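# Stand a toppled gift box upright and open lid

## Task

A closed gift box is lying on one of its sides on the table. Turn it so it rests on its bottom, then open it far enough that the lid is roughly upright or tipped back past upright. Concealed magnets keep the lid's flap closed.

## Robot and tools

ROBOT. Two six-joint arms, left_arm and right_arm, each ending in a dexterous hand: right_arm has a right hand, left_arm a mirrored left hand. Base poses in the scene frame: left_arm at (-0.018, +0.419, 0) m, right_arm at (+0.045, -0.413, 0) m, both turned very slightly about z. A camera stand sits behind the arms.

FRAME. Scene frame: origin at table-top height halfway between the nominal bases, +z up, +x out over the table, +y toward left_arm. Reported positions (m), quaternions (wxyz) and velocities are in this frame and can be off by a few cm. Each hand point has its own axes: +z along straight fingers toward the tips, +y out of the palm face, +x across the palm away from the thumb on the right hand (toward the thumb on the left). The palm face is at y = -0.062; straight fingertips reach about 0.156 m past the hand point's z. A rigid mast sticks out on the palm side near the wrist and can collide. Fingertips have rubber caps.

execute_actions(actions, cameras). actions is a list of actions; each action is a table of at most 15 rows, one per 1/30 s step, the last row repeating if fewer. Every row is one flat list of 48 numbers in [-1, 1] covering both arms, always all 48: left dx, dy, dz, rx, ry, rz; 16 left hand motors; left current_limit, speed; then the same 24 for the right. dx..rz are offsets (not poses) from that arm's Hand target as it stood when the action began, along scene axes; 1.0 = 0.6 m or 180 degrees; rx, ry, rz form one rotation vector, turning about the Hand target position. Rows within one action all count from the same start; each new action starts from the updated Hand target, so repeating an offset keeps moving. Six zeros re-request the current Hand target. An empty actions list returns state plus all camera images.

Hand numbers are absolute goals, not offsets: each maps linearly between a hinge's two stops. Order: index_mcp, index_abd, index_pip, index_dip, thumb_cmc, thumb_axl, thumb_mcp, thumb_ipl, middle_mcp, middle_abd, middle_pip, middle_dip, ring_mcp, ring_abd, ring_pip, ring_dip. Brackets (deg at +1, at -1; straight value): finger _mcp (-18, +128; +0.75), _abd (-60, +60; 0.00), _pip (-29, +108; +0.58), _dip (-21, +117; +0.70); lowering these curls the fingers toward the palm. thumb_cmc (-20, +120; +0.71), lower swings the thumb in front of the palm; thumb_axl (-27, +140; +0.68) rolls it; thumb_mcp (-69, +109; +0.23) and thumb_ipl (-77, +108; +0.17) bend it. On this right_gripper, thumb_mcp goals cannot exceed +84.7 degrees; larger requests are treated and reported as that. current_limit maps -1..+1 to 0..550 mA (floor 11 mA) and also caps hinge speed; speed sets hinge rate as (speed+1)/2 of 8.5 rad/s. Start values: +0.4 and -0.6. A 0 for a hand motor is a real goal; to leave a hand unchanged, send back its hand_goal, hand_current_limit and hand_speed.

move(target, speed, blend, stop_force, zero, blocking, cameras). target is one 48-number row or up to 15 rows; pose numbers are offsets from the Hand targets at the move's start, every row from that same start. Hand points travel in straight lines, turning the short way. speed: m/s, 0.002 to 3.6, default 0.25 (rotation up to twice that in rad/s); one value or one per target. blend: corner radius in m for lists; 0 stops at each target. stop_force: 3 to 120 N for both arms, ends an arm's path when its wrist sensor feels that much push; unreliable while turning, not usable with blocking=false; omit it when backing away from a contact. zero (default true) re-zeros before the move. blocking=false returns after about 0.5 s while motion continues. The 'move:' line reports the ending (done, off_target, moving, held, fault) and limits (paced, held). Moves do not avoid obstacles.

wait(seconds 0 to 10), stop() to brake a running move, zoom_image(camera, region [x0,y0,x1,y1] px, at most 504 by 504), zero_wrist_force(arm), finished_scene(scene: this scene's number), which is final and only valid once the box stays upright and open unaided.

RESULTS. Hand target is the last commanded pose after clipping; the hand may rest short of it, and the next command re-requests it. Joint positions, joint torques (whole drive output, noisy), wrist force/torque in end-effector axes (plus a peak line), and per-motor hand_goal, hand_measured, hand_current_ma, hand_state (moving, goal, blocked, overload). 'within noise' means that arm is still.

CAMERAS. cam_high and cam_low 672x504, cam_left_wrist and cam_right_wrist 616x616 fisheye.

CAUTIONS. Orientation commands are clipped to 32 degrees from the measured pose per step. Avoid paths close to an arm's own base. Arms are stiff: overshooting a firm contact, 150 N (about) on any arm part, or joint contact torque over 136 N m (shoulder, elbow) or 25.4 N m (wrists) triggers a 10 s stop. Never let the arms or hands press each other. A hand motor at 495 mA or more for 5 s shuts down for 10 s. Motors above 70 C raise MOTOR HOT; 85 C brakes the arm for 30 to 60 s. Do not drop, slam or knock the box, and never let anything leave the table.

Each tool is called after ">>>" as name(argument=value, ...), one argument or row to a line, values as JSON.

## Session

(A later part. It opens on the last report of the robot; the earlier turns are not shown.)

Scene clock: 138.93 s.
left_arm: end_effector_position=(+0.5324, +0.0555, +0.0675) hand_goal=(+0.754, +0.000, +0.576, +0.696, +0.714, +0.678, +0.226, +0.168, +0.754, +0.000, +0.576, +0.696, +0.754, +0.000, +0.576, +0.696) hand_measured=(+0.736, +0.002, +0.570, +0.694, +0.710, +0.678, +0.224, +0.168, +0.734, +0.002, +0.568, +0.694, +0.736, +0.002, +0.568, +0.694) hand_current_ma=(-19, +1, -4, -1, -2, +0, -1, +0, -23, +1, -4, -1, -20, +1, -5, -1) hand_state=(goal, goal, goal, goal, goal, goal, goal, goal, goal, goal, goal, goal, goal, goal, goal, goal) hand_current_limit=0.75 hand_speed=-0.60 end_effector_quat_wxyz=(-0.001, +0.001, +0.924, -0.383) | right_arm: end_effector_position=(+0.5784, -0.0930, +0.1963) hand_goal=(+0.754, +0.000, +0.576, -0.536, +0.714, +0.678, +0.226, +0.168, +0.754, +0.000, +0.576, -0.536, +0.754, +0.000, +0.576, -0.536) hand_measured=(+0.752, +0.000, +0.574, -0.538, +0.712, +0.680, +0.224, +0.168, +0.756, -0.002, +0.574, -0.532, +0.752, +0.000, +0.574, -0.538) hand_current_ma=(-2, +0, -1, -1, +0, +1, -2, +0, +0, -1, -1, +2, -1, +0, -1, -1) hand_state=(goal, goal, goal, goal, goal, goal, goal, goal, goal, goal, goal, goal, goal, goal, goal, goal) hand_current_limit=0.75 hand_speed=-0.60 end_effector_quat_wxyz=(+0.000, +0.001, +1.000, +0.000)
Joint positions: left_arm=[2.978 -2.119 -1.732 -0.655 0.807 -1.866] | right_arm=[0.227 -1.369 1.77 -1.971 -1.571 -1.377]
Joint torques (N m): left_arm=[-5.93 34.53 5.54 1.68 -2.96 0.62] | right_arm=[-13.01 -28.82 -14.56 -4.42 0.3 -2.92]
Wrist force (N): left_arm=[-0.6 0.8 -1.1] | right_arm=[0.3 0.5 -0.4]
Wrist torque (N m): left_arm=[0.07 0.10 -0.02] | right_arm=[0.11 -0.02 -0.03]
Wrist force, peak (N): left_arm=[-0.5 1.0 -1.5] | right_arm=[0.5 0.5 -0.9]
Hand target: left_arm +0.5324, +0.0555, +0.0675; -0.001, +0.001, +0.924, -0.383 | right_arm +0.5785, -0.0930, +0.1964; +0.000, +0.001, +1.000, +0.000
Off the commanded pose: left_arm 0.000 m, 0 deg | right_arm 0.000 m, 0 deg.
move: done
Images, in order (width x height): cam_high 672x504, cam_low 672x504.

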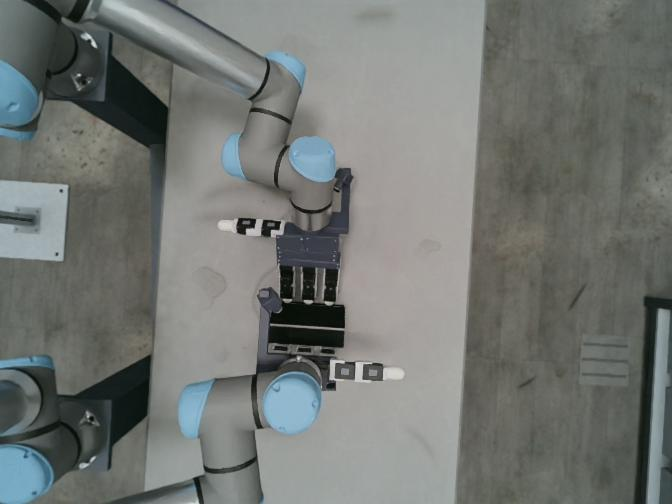

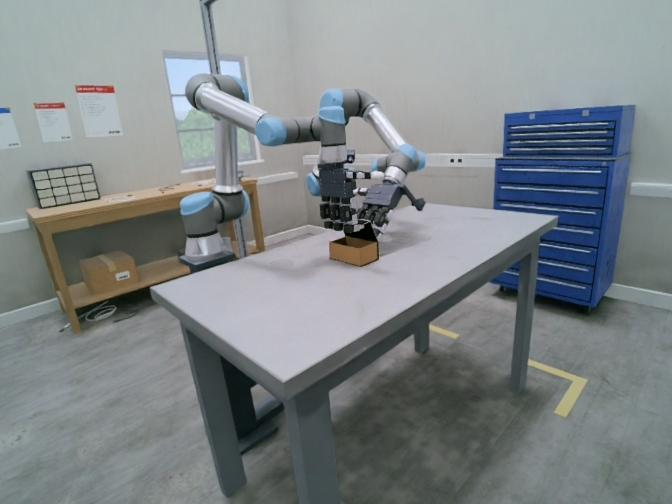

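>>> zoom_image(
  camera="cam_low",
  region=[340, 205, 385, 245],
)

>>> execute_actions(
  actions=[],
  cameras=["cam_right_wrist"],
)

>>> zoom_image(
  camera="cam_right_wrist",
  region=[180, 110, 430, 360],
)

Scaled by 11.200.

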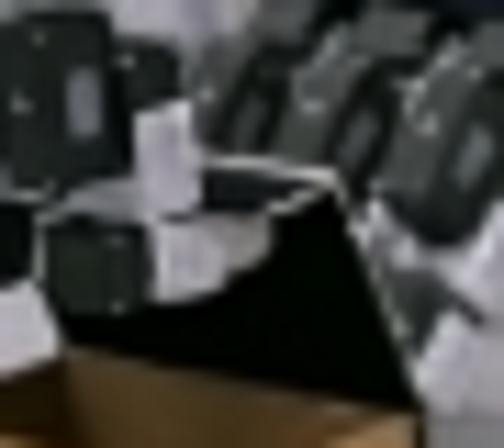

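Scene clock: 139.43 s.
left_arm: end_effector_position=(+0.5324, +0.0555, +0.0675) hand_goal=(+0.754, +0.000, +0.576, +0.696, +0.714, +0.678, +0.226, +0.168, +0.754, +0.000, +0.576, +0.696, +0.754, +0.000, +0.576, +0.696) hand_measured=(+0.736, +0.002, +0.570, +0.694, +0.710, +0.678, +0.224, +0.168, +0.734, +0.002, +0.568, +0.694, +0.736, +0.002, +0.568, +0.694) hand_current_ma=(-19, +1, -4, -1, -2, +0, -1, +0, -23, +1, -4, -1, -20, +1, -5, -1) hand_state=(goal, goal, goal, goal, goal, goal, goal, goal, goal, goal, goal, goal, goal, goal, goal, goal) hand_current_limit=0.75 hand_speed=-0.60 end_effector_quat_wxyz=(-0.001, +0.001, +0.924, -0.383) | right_arm: end_effector_position=(+0.5784, -0.0930, +0.1963) hand_goal=(+0.754, +0.000, +0.576, -0.536, +0.714, +0.678, +0.226, +0.168, +0.754, +0.000, +0.576, -0.536, +0.754, +0.000, +0.576, -0.536) hand_measured=(+0.752, +0.000, +0.574, -0.538, +0.712, +0.680, +0.224, +0.168, +0.756, -0.002, +0.574, -0.532, +0.752, +0.000, +0.574, -0.538) hand_current_ma=(-2, +0, -1, -1, +0, +1, -2, +0, +0, -1, -1, +2, -1, +0, -1, -1) hand_state=(goal, goal, goal, goal, goal, goal, goal, goal, goal, goal, goal, goal, goal, goal, goal, goal) hand_current_limit=0.75 hand_speed=-0.60 end_effector_quat_wxyz=(+0.000, +0.001, +1.000, +0.000)
Joint positions: left_arm=[2.978 -2.119 -1.732 -0.655 0.807 -1.866] | right_arm=[0.227 -1.369 1.77 -1.971 -1.571 -1.377]
Joint velocities: within noise
Joint torques (N m): left_arm=[-6.21 34.59 6.04 1.57 -2.94 0.72] | right_arm=[-13.28 -32.93 -14.65 -4.43 -1.11 -2.82]
Wrist force (N): left_arm=[-0.2 0.7 -1.2] | right_arm=[0.6 0.4 -0.3]
Wrist torque (N m): left_arm=[0.06 0.05 0.01] | right_arm=[0.08 -0.06 -0.01]
Wrist force, peak (N): left_arm=[-0.7 0.9 -1.4] | right_arm=[0.7 0.5 -0.4]
Hand target: left_arm +0.5324, +0.0555, +0.0675; -0.001, +0.001, +0.924, -0.383 | right_arm +0.5785, -0.0930, +0.1964; +0.000, +0.001, +1.000, +0.000
Off the commanded pose: left_arm 0.000 m, 0 deg | right_arm 0.000 m, 0 deg.
Images, in order (width x height): cam_right_wrist 616x616.

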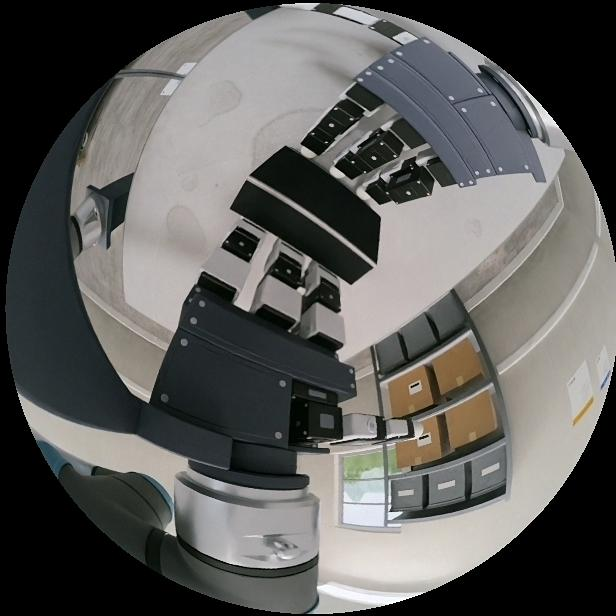

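Scaled by 2.016 from the camera's 616x616 image, which has a finer 880x880 frame.

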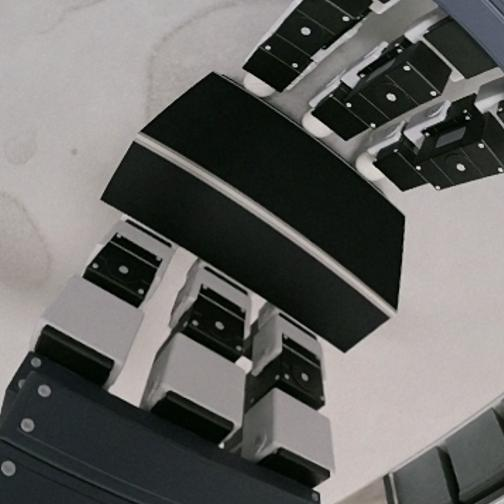

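>>> execute_actions(
  actions=[],
  cameras=["cam_low","cam_high"],
)

>>> zoom_image(
  camera="cam_low",
  region=[325, 200, 390, 265],
)

>>> zoom_image(
  camera="cam_high",
  region=[260, 285, 350, 365],
)

Scene clock: 142.47 s.
left_arm: end_effector_position=(+0.5324, +0.0555, +0.0675) hand_goal=(+0.754, +0.000, +0.576, +0.696, +0.714, +0.678, +0.226, +0.168, +0.754, +0.000, +0.576, +0.696, +0.754, +0.000, +0.576, +0.696) hand_measured=(+0.736, +0.002, +0.570, +0.694, +0.710, +0.678, +0.224, +0.168, +0.734, +0.002, +0.568, +0.694, +0.736, +0.002, +0.568, +0.694) hand_current_ma=(-19, +1, -4, -1, -2, +0, -1, +0, -23, +1, -4, -1, -20, +1, -5, -1) hand_state=(goal, goal, goal, goal, goal, goal, goal, goal, goal, goal, goal, goal, goal, goal, goal, goal) hand_current_limit=0.75 hand_speed=-0.60 end_effector_quat_wxyz=(-0.001, +0.001, +0.924, -0.383) | right_arm: end_effector_position=(+0.5785, -0.0930, +0.1964) hand_goal=(+0.754, +0.000, +0.576, -0.536, +0.714, +0.678, +0.226, +0.168, +0.754, +0.000, +0.576, -0.536, +0.754, +0.000, +0.576, -0.536) hand_measured=(+0.752, +0.000, +0.574, -0.538, +0.712, +0.680, +0.224, +0.168, +0.756, -0.002, +0.574, -0.532, +0.752, +0.000, +0.574, -0.538) hand_current_ma=(-2, +0, -1, -1, +0, +1, -2, +0, +0, -1, -1, +2, -1, +0, -1, -1) hand_state=(goal, goal, goal, goal, goal, goal, goal, goal, goal, goal, goal, goal, goal, goal, goal, goal) hand_current_limit=0.75 hand_speed=-0.60 end_effector_quat_wxyz=(+0.000, +0.001, +1.000, +0.000)
Joint positions: left_arm=[2.978 -2.119 -1.732 -0.655 0.807 -1.866] | right_arm=[0.227 -1.369 1.77 -1.971 -1.571 -1.377]
Joint velocities: within noise
Joint torques (N m): left_arm=[-6.11 34.23 5.49 1.8 -3.05 0.59] | right_arm=[-13.46 -38.13 -14.62 -4.27 -2.94 -2.69]
Wrist force (N): left_arm=[-0.6 0.7 -1.0] | right_arm=[0.5 0.4 -0.2]
Wrist torque (N m): left_arm=[0.05 0.10 -0.02] | right_arm=[0.08 -0.05 -0.02]
Wrist force, peak (N): left_arm=[-0.5 0.8 -1.6] | right_arm=[0.9 0.4 -0.7]
Hand target: left_arm +0.5324, +0.0555, +0.0675; -0.001, +0.001, +0.924, -0.383 | right_arm +0.5785, -0.0930, +0.1964; +0.000, +0.001, +1.000, +0.000
Off the commanded pose: left_arm 0.000 m, 0 deg | right_arm 0.000 m, 0 deg.
Images, in order (width x height): cam_high 672x504, cam_low 672x504.

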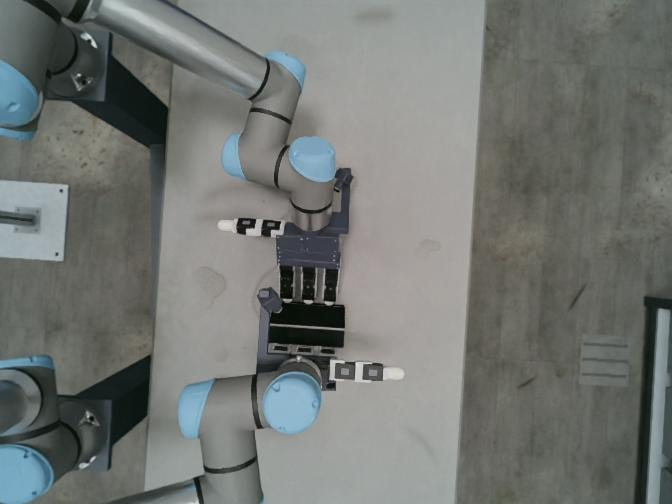

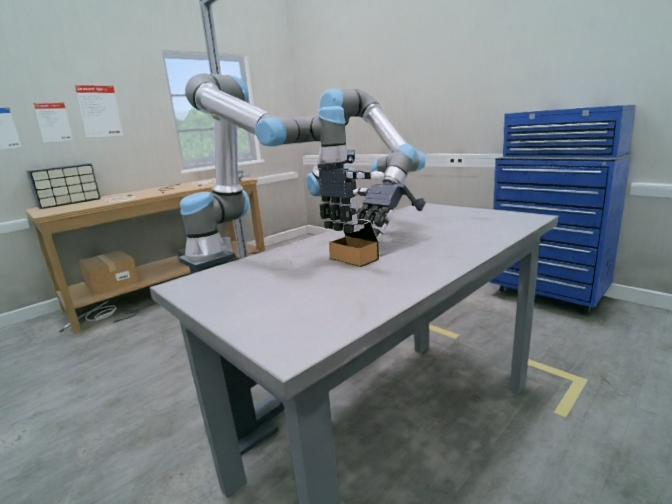

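Scaled by 7.754.

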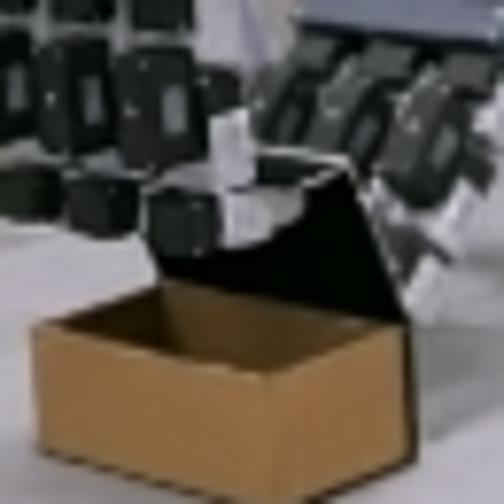

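Scaled by 5.600.

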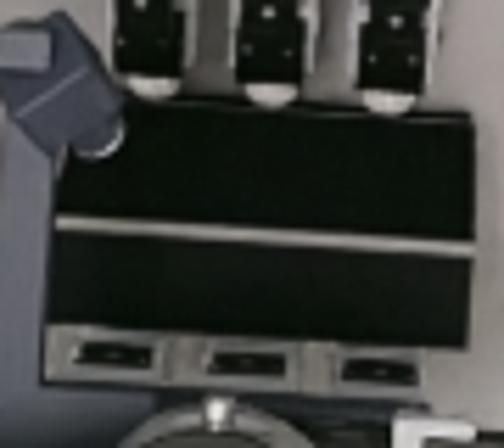

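>>> move(
  target=[0,0,0,0,0,0,0.754,0,0.576,0.696,0.714,0.678,0.226,0.168,0.754,0,0.576,0.696,0.754,0,0.576,0.696,0.75,-0.6,0,0.0233,0.005,0,0,0,0.754,0,0.576,-0.536,0.714,0.678,0.226,0.168,0.754,0,0.576,-0.536,0.754,0,0.576,-0.536,0.75,-0.6],
  speed=0.03,
  stop_force=5,
  cameras=["cam_low","cam_high"],
)

>>> zoom_image(
  camera="cam_low",
  region=[325, 200, 390, 265],
)

>>> zoom_image(
  camera="cam_high",
  region=[260, 285, 350, 365],
)

Scene clock: 145.93 s.
left_arm: end_effector_position=(+0.5324, +0.0555, +0.0675) hand_goal=(+0.754, +0.000, +0.576, +0.696, +0.714, +0.678, +0.226, +0.168, +0.754, +0.000, +0.576, +0.696, +0.754, +0.000, +0.576, +0.696) hand_measured=(+0.736, +0.002, +0.570, +0.694, +0.710, +0.678, +0.224, +0.168, +0.734, +0.002, +0.568, +0.694, +0.736, +0.002, +0.568, +0.694) hand_current_ma=(-19, +1, -4, -1, -2, +0, -1, +0, -23, +1, -4, -1, -20, +1, -5, -1) hand_state=(goal, goal, goal, goal, goal, goal, goal, goal, goal, goal, goal, goal, goal, goal, goal, goal) hand_current_limit=0.75 hand_speed=-0.60 end_effector_quat_wxyz=(-0.001, +0.001, +0.924, -0.383) | right_arm: end_effector_position=(+0.5784, -0.0790, +0.1993) hand_goal=(+0.754, +0.000, +0.576, -0.536, +0.714, +0.678, +0.226, +0.168, +0.754, +0.000, +0.576, -0.536, +0.754, +0.000, +0.576, -0.536) hand_measured=(+0.754, +0.000, +0.574, -0.538, +0.712, +0.680, +0.224, +0.168, +0.756, -0.002, +0.574, -0.532, +0.752, +0.000, +0.574, -0.538) hand_current_ma=(+0, +0, -1, -1, +0, +1, -2, +0, +0, -1, -1, +2, +0, +0, -1, -1) hand_state=(goal, goal, goal, goal, goal, goal, goal, goal, goal, goal, goal, goal, goal, goal, goal, goal) hand_current_limit=0.75 hand_speed=-0.60 end_effector_quat_wxyz=(+0.000, +0.001, +1.000, +0.000)
Joint positions: left_arm=[2.978 -2.119 -1.732 -0.655 0.807 -1.866] | right_arm=[0.252 -1.358 1.748 -1.96 -1.571 -1.352]
Joint torques (N m): left_arm=[-5.11 34.88 4.99 1.92 -3.04 0.49] | right_arm=[-13.72 -42.36 -15.63 -4.63 -2.18 -2.9]
Wrist force (N): left_arm=[-0.7 0.7 -1.2] | right_arm=[0.4 0.4 -0.5]
Wrist torque (N m): left_arm=[0.07 0.08 -0.03] | right_arm=[0.11 -0.04 -0.03]
Wrist force, peak (N): left_arm=[-0.5 1.2 -1.7] | right_arm=[0.8 0.4 -0.7]
Hand target: left_arm +0.5324, +0.0555, +0.0675; -0.001, +0.001, +0.924, -0.383 | right_arm +0.5785, -0.0790, +0.1994; +0.000, +0.001, +1.000, +0.000
Off the commanded pose: left_arm 0.000 m, 0 deg | right_arm 0.000 m, 0 deg.
move: done
Images, in order (width x height): cam_high 672x504, cam_low 672x504.

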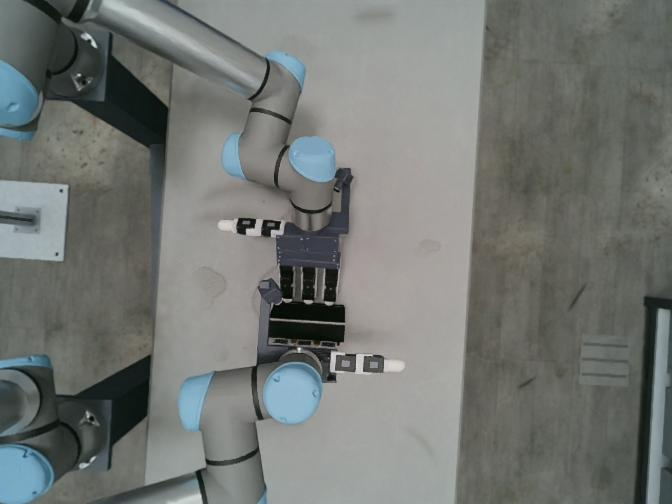

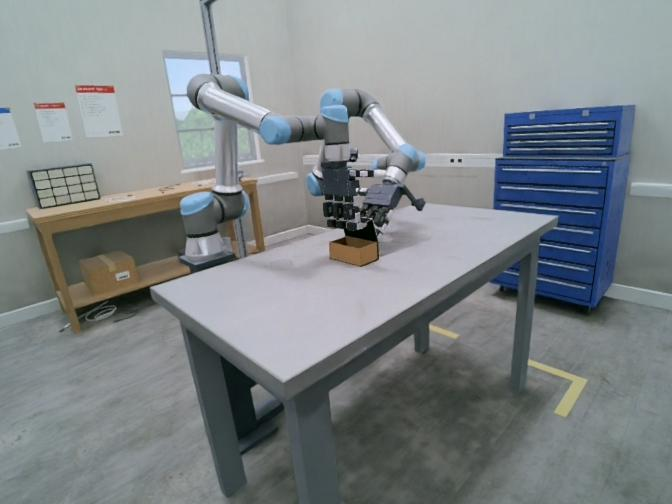

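Scaled by 7.754.

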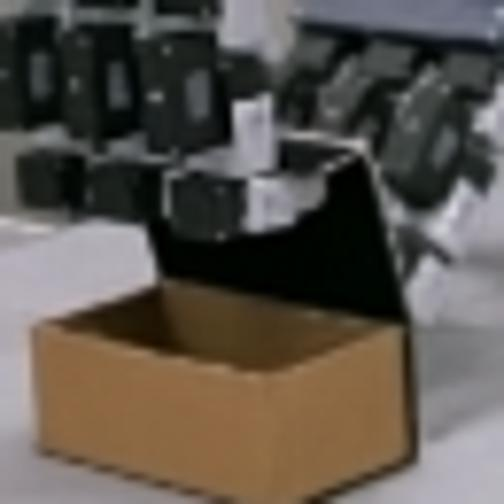

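Scaled by 5.600.

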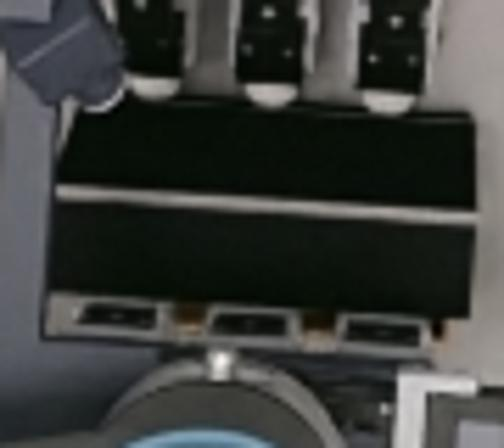

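>>> move(
  target=[0,0,0,0,0,0,0.754,0,0.576,0.696,0.714,0.678,0.226,0.168,0.754,0,0.576,0.696,0.754,0,0.576,0.696,0.75,-0.6,0,0.045,0.0067,0,0,0,0.754,0,0.576,-0.536,0.714,0.678,0.226,0.168,0.754,0,0.576,-0.536,0.754,0,0.576,-0.536,0.75,-0.6],
  speed=0.03,
  stop_force=5,
  cameras=["cam_low","cam_high"],
)

>>> zoom_image(
  camera="cam_low",
  region=[325, 200, 390, 265],
)

>>> zoom_image(
  camera="cam_high",
  region=[260, 285, 350, 365],
)

Scene clock: 148.37 s.
left_arm: end_effector_position=(+0.5324, +0.0555, +0.0675) hand_goal=(+0.754, +0.000, +0.576, +0.696, +0.714, +0.678, +0.226, +0.168, +0.754, +0.000, +0.576, +0.696, +0.754, +0.000, +0.576, +0.696) hand_measured=(+0.736, +0.002, +0.570, +0.694, +0.710, +0.678, +0.224, +0.168, +0.734, +0.002, +0.568, +0.694, +0.736, +0.002, +0.568, +0.694) hand_current_ma=(-19, +1, -4, -1, -2, +0, -1, +0, -23, +1, -4, -1, -20, +1, -5, -1) hand_state=(goal, goal, goal, goal, goal, goal, goal, goal, goal, goal, goal, goal, goal, goal, goal, goal) hand_current_limit=0.75 hand_speed=-0.60 end_effector_quat_wxyz=(-0.001, +0.001, +0.924, -0.383) | right_arm: end_effector_position=(+0.5785, -0.0520, +0.2034) hand_goal=(+0.754, +0.000, +0.576, -0.536, +0.714, +0.678, +0.226, +0.168, +0.754, +0.000, +0.576, -0.536, +0.754, +0.000, +0.576, -0.536) hand_measured=(+0.754, +0.000, +0.576, -0.538, +0.712, +0.680, +0.224, +0.168, +0.756, -0.002, +0.574, -0.532, +0.754, +0.000, +0.576, -0.538) hand_current_ma=(+0, +0, +0, +0, +0, +1, -2, +0, +0, -1, -1, +2, +0, +0, +0, +0) hand_state=(goal, goal, goal, goal, goal, goal, goal, goal, goal, goal, goal, goal, goal, goal, goal, goal) hand_current_limit=0.75 hand_speed=-0.60 end_effector_quat_wxyz=(+0.000, +0.001, +1.000, +0.000)
Joint positions: left_arm=[2.978 -2.119 -1.732 -0.655 0.807 -1.866] | right_arm=[0.299 -1.334 1.706 -1.943 -1.571 -1.305]
Joint torques (N m): left_arm=[-5.57 34.29 6.03 2.01 -2.92 0.47] | right_arm=[-13.24 -43.75 -14.57 -4.64 0.03 -2.91]
Wrist force (N): left_arm=[-0.4 0.5 -1.3] | right_arm=[0.3 0.3 -0.8]
Wrist torque (N m): left_arm=[0.05 0.05 -0.01] | right_arm=[0.12 -0.02 -0.05]
Wrist force, peak (N): left_arm=[-0.4 1.1 -1.5] | right_arm=[0.7 0.4 -0.8]
Hand target: left_arm +0.5324, +0.0555, +0.0675; -0.001, +0.001, +0.924, -0.383 | right_arm +0.5785, -0.0520, +0.2034; +0.000, +0.001, +1.000, +0.000
Off the commanded pose: left_arm 0.000 m, 0 deg | right_arm 0.000 m, 0 deg.
move: done
Images, in order (width x height): cam_high 672x504, cam_low 672x504.

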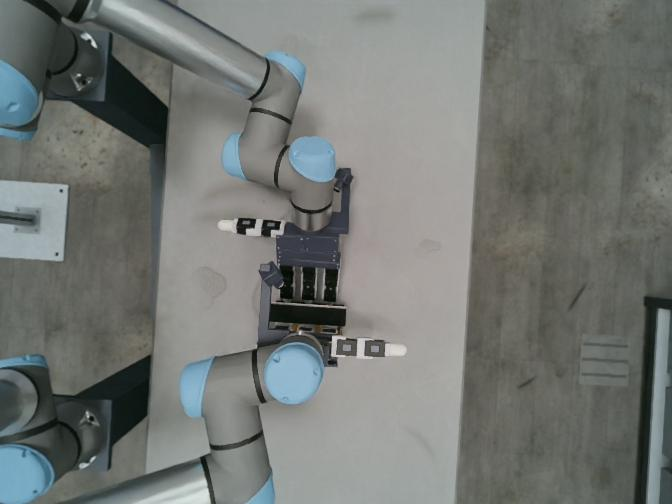

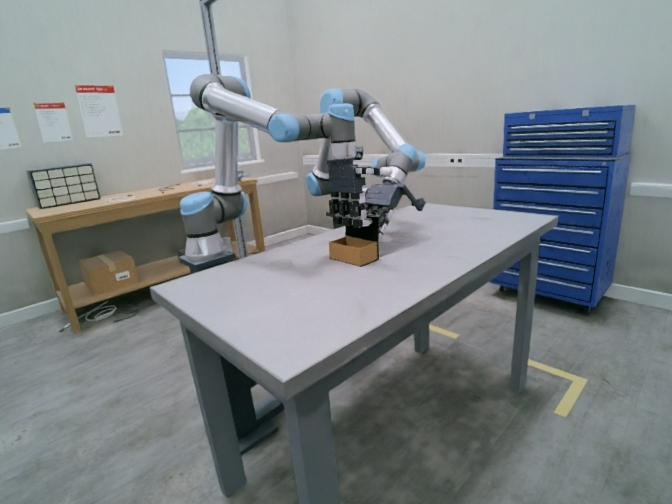

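Scaled by 7.754.

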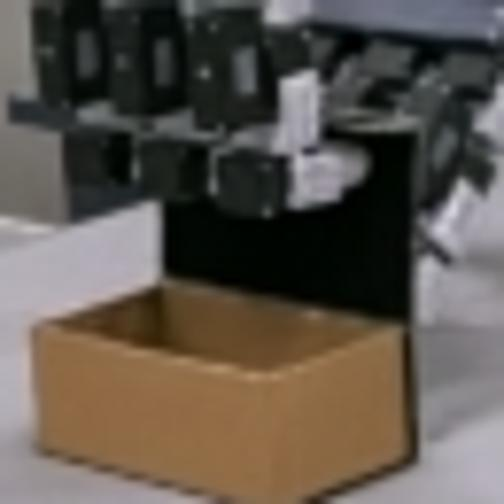

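Scaled by 5.600.

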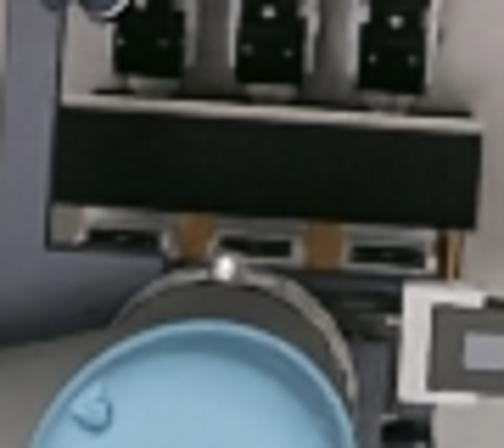

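>>> move(
  target=[
    [0,0,0,0,0,0,0.754,0,0.576,0.696,0.714,0.678,0.226,0.168,0.754,0,0.576,0.696,0.754,0,0.576,0.696,0.75,-0.6,0,0.0133,0.0017,0,0,0,0.754,0,0.576,-0.536,0.714,0.678,0.226,0.168,0.754,0,0.576,-0.536,0.754,0,0.576,-0.536,0.75,-0.6],
    [0,0,0,0,0,0,0.754,0,0.576,0.696,0.714,0.678,0.226,0.168,0.754,0,0.576,0.696,0.754,0,0.576,0.696,0.75,-0.6,0,-0.005,-0.0333,0,0,0,0.754,0,0.576,-0.536,0.714,0.678,0.226,0.168,0.754,0,0.576,-0.536,0.754,0,0.576,-0.536,0.75,-0.6],
    [0,0.0833,0.0333,0,0,0,0.754,0,0.576,0.696,0.714,0.678,0.226,0.168,0.754,0,0.576,0.696,0.754,0,0.576,0.696,0.75,-0.6,0,-0.1667,-0.0333,0,0,0,0.754,0,0.576,-0.536,0.714,0.678,0.226,0.168,0.754,0,0.576,-0.536,0.754,0,0.576,-0.536,0.75,-0.6],
  ],
  speed=[0.03,0.06,0.12],
  cameras=["cam_low","cam_high","cam_right_wrist"],
)

>>> zoom_image(
  camera="cam_low",
  region=[325, 200, 390, 265],
)

>>> zoom_image(
  camera="cam_high",
  region=[260, 285, 350, 365],
)

Scene clock: 151.33 s.
left_arm: end_effector_position=(+0.5324, +0.1056, +0.0875) hand_goal=(+0.754, +0.000, +0.576, +0.696, +0.714, +0.678, +0.226, +0.168, +0.754, +0.000, +0.576, +0.696, +0.754, +0.000, +0.576, +0.696) hand_measured=(+0.736, +0.002, +0.570, +0.694, +0.710, +0.678, +0.224, +0.168, +0.734, +0.002, +0.568, +0.694, +0.736, +0.002, +0.568, +0.694) hand_current_ma=(-18, +1, -4, -1, -2, +0, -1, +0, -23, +1, -4, -1, -20, +1, -5, -1) hand_state=(goal, goal, goal, goal, goal, goal, goal, goal, goal, goal, goal, goal, goal, goal, goal, goal) hand_current_limit=0.75 hand_speed=-0.60 end_effector_quat_wxyz=(-0.001, +0.001, +0.924, -0.383) | right_arm: end_effector_position=(+0.5785, -0.1521, +0.1834) hand_goal=(+0.754, +0.000, +0.576, -0.536, +0.714, +0.678, +0.226, +0.168, +0.754, +0.000, +0.576, -0.536, +0.754, +0.000, +0.576, -0.536) hand_measured=(+0.754, +0.000, +0.576, -0.538, +0.712, +0.680, +0.222, +0.168, +0.754, -0.002, +0.574, -0.532, +0.754, +0.000, +0.576, -0.538) hand_current_ma=(+0, +0, +0, +0, +0, +1, -2, +0, +0, -1, -1, +2, +0, +0, +0, +0) hand_state=(goal, goal, goal, goal, goal, goal, goal, goal, goal, goal, goal, goal, goal, goal, goal, goal) hand_current_limit=0.75 hand_speed=-0.60 end_effector_quat_wxyz=(+0.000, +0.001, +1.000, +0.000)
Joint positions: left_arm=[3.059 -2.039 -1.777 -0.769 0.793 -1.754] | right_arm=[0.118 -1.407 1.852 -2.016 -1.571 -1.486]
Joint torques (N m): left_arm=[-11.93 30.3 27.77 3.62 -0.9 -0.67] | right_arm=[1.43 -21.04 -28.2 -0.91 2.4 1.79]
Wrist force (N): left_arm=[-0.4 0.7 -1.0] | right_arm=[0.2 0.3 -0.1]
Wrist torque (N m): left_arm=[0.08 0.03 0.00] | right_arm=[0.06 -0.01 -0.11]
Wrist force, peak (N): left_arm=[-0.1 1.1 -1.8] | right_arm=[0.1 2.2 -0.9]
Hand target: left_arm +0.5324, +0.1055, +0.0875; -0.001, +0.001, +0.924, -0.383 | right_arm +0.5785, -0.1521, +0.1834; +0.000, +0.001, +1.000, +0.000
Off the commanded pose: left_arm 0.000 m, 0 deg | right_arm 0.000 m, 0 deg.
move: done
Images, in order (width x height): cam_high 672x504, cam_low 672x504, cam_right_wrist 616x616.

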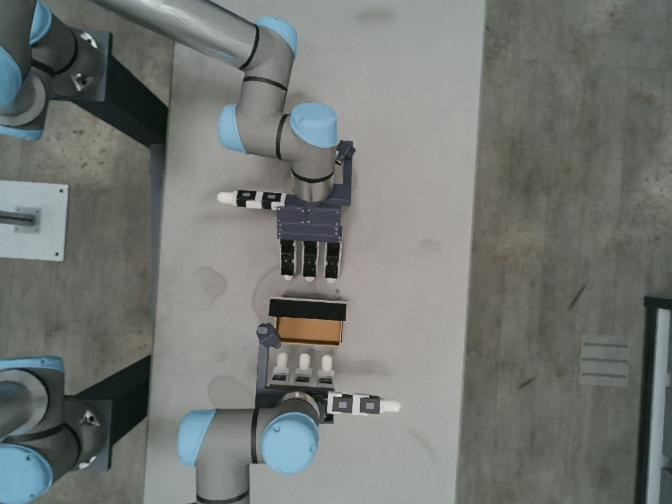

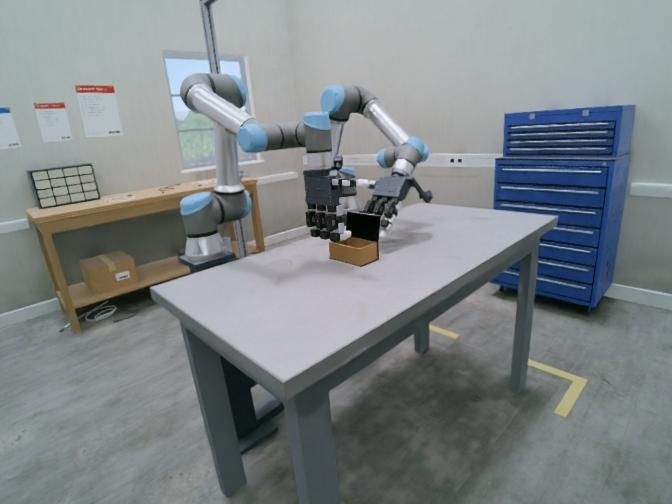

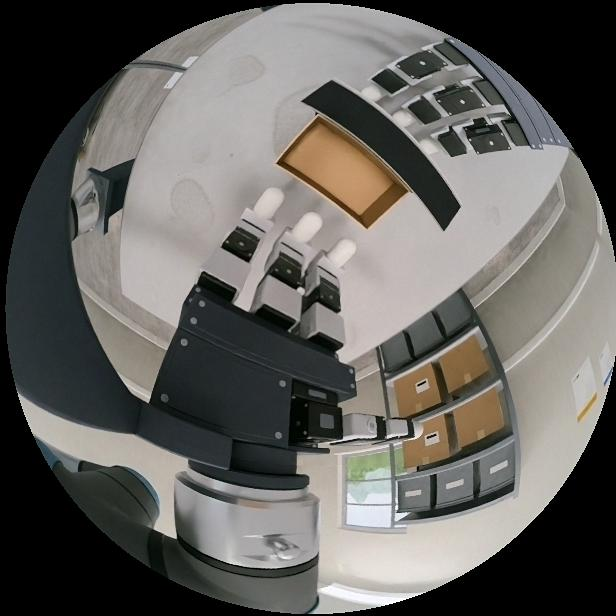

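Scaled by 7.754.

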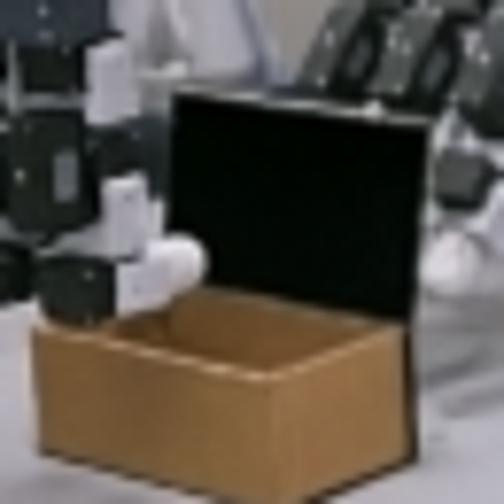

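Scaled by 5.600.

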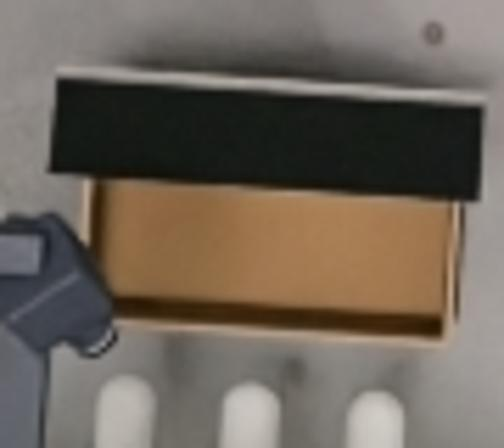

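>>> finished_scene(
  scene=1,
)

The scene is finished: the task was done.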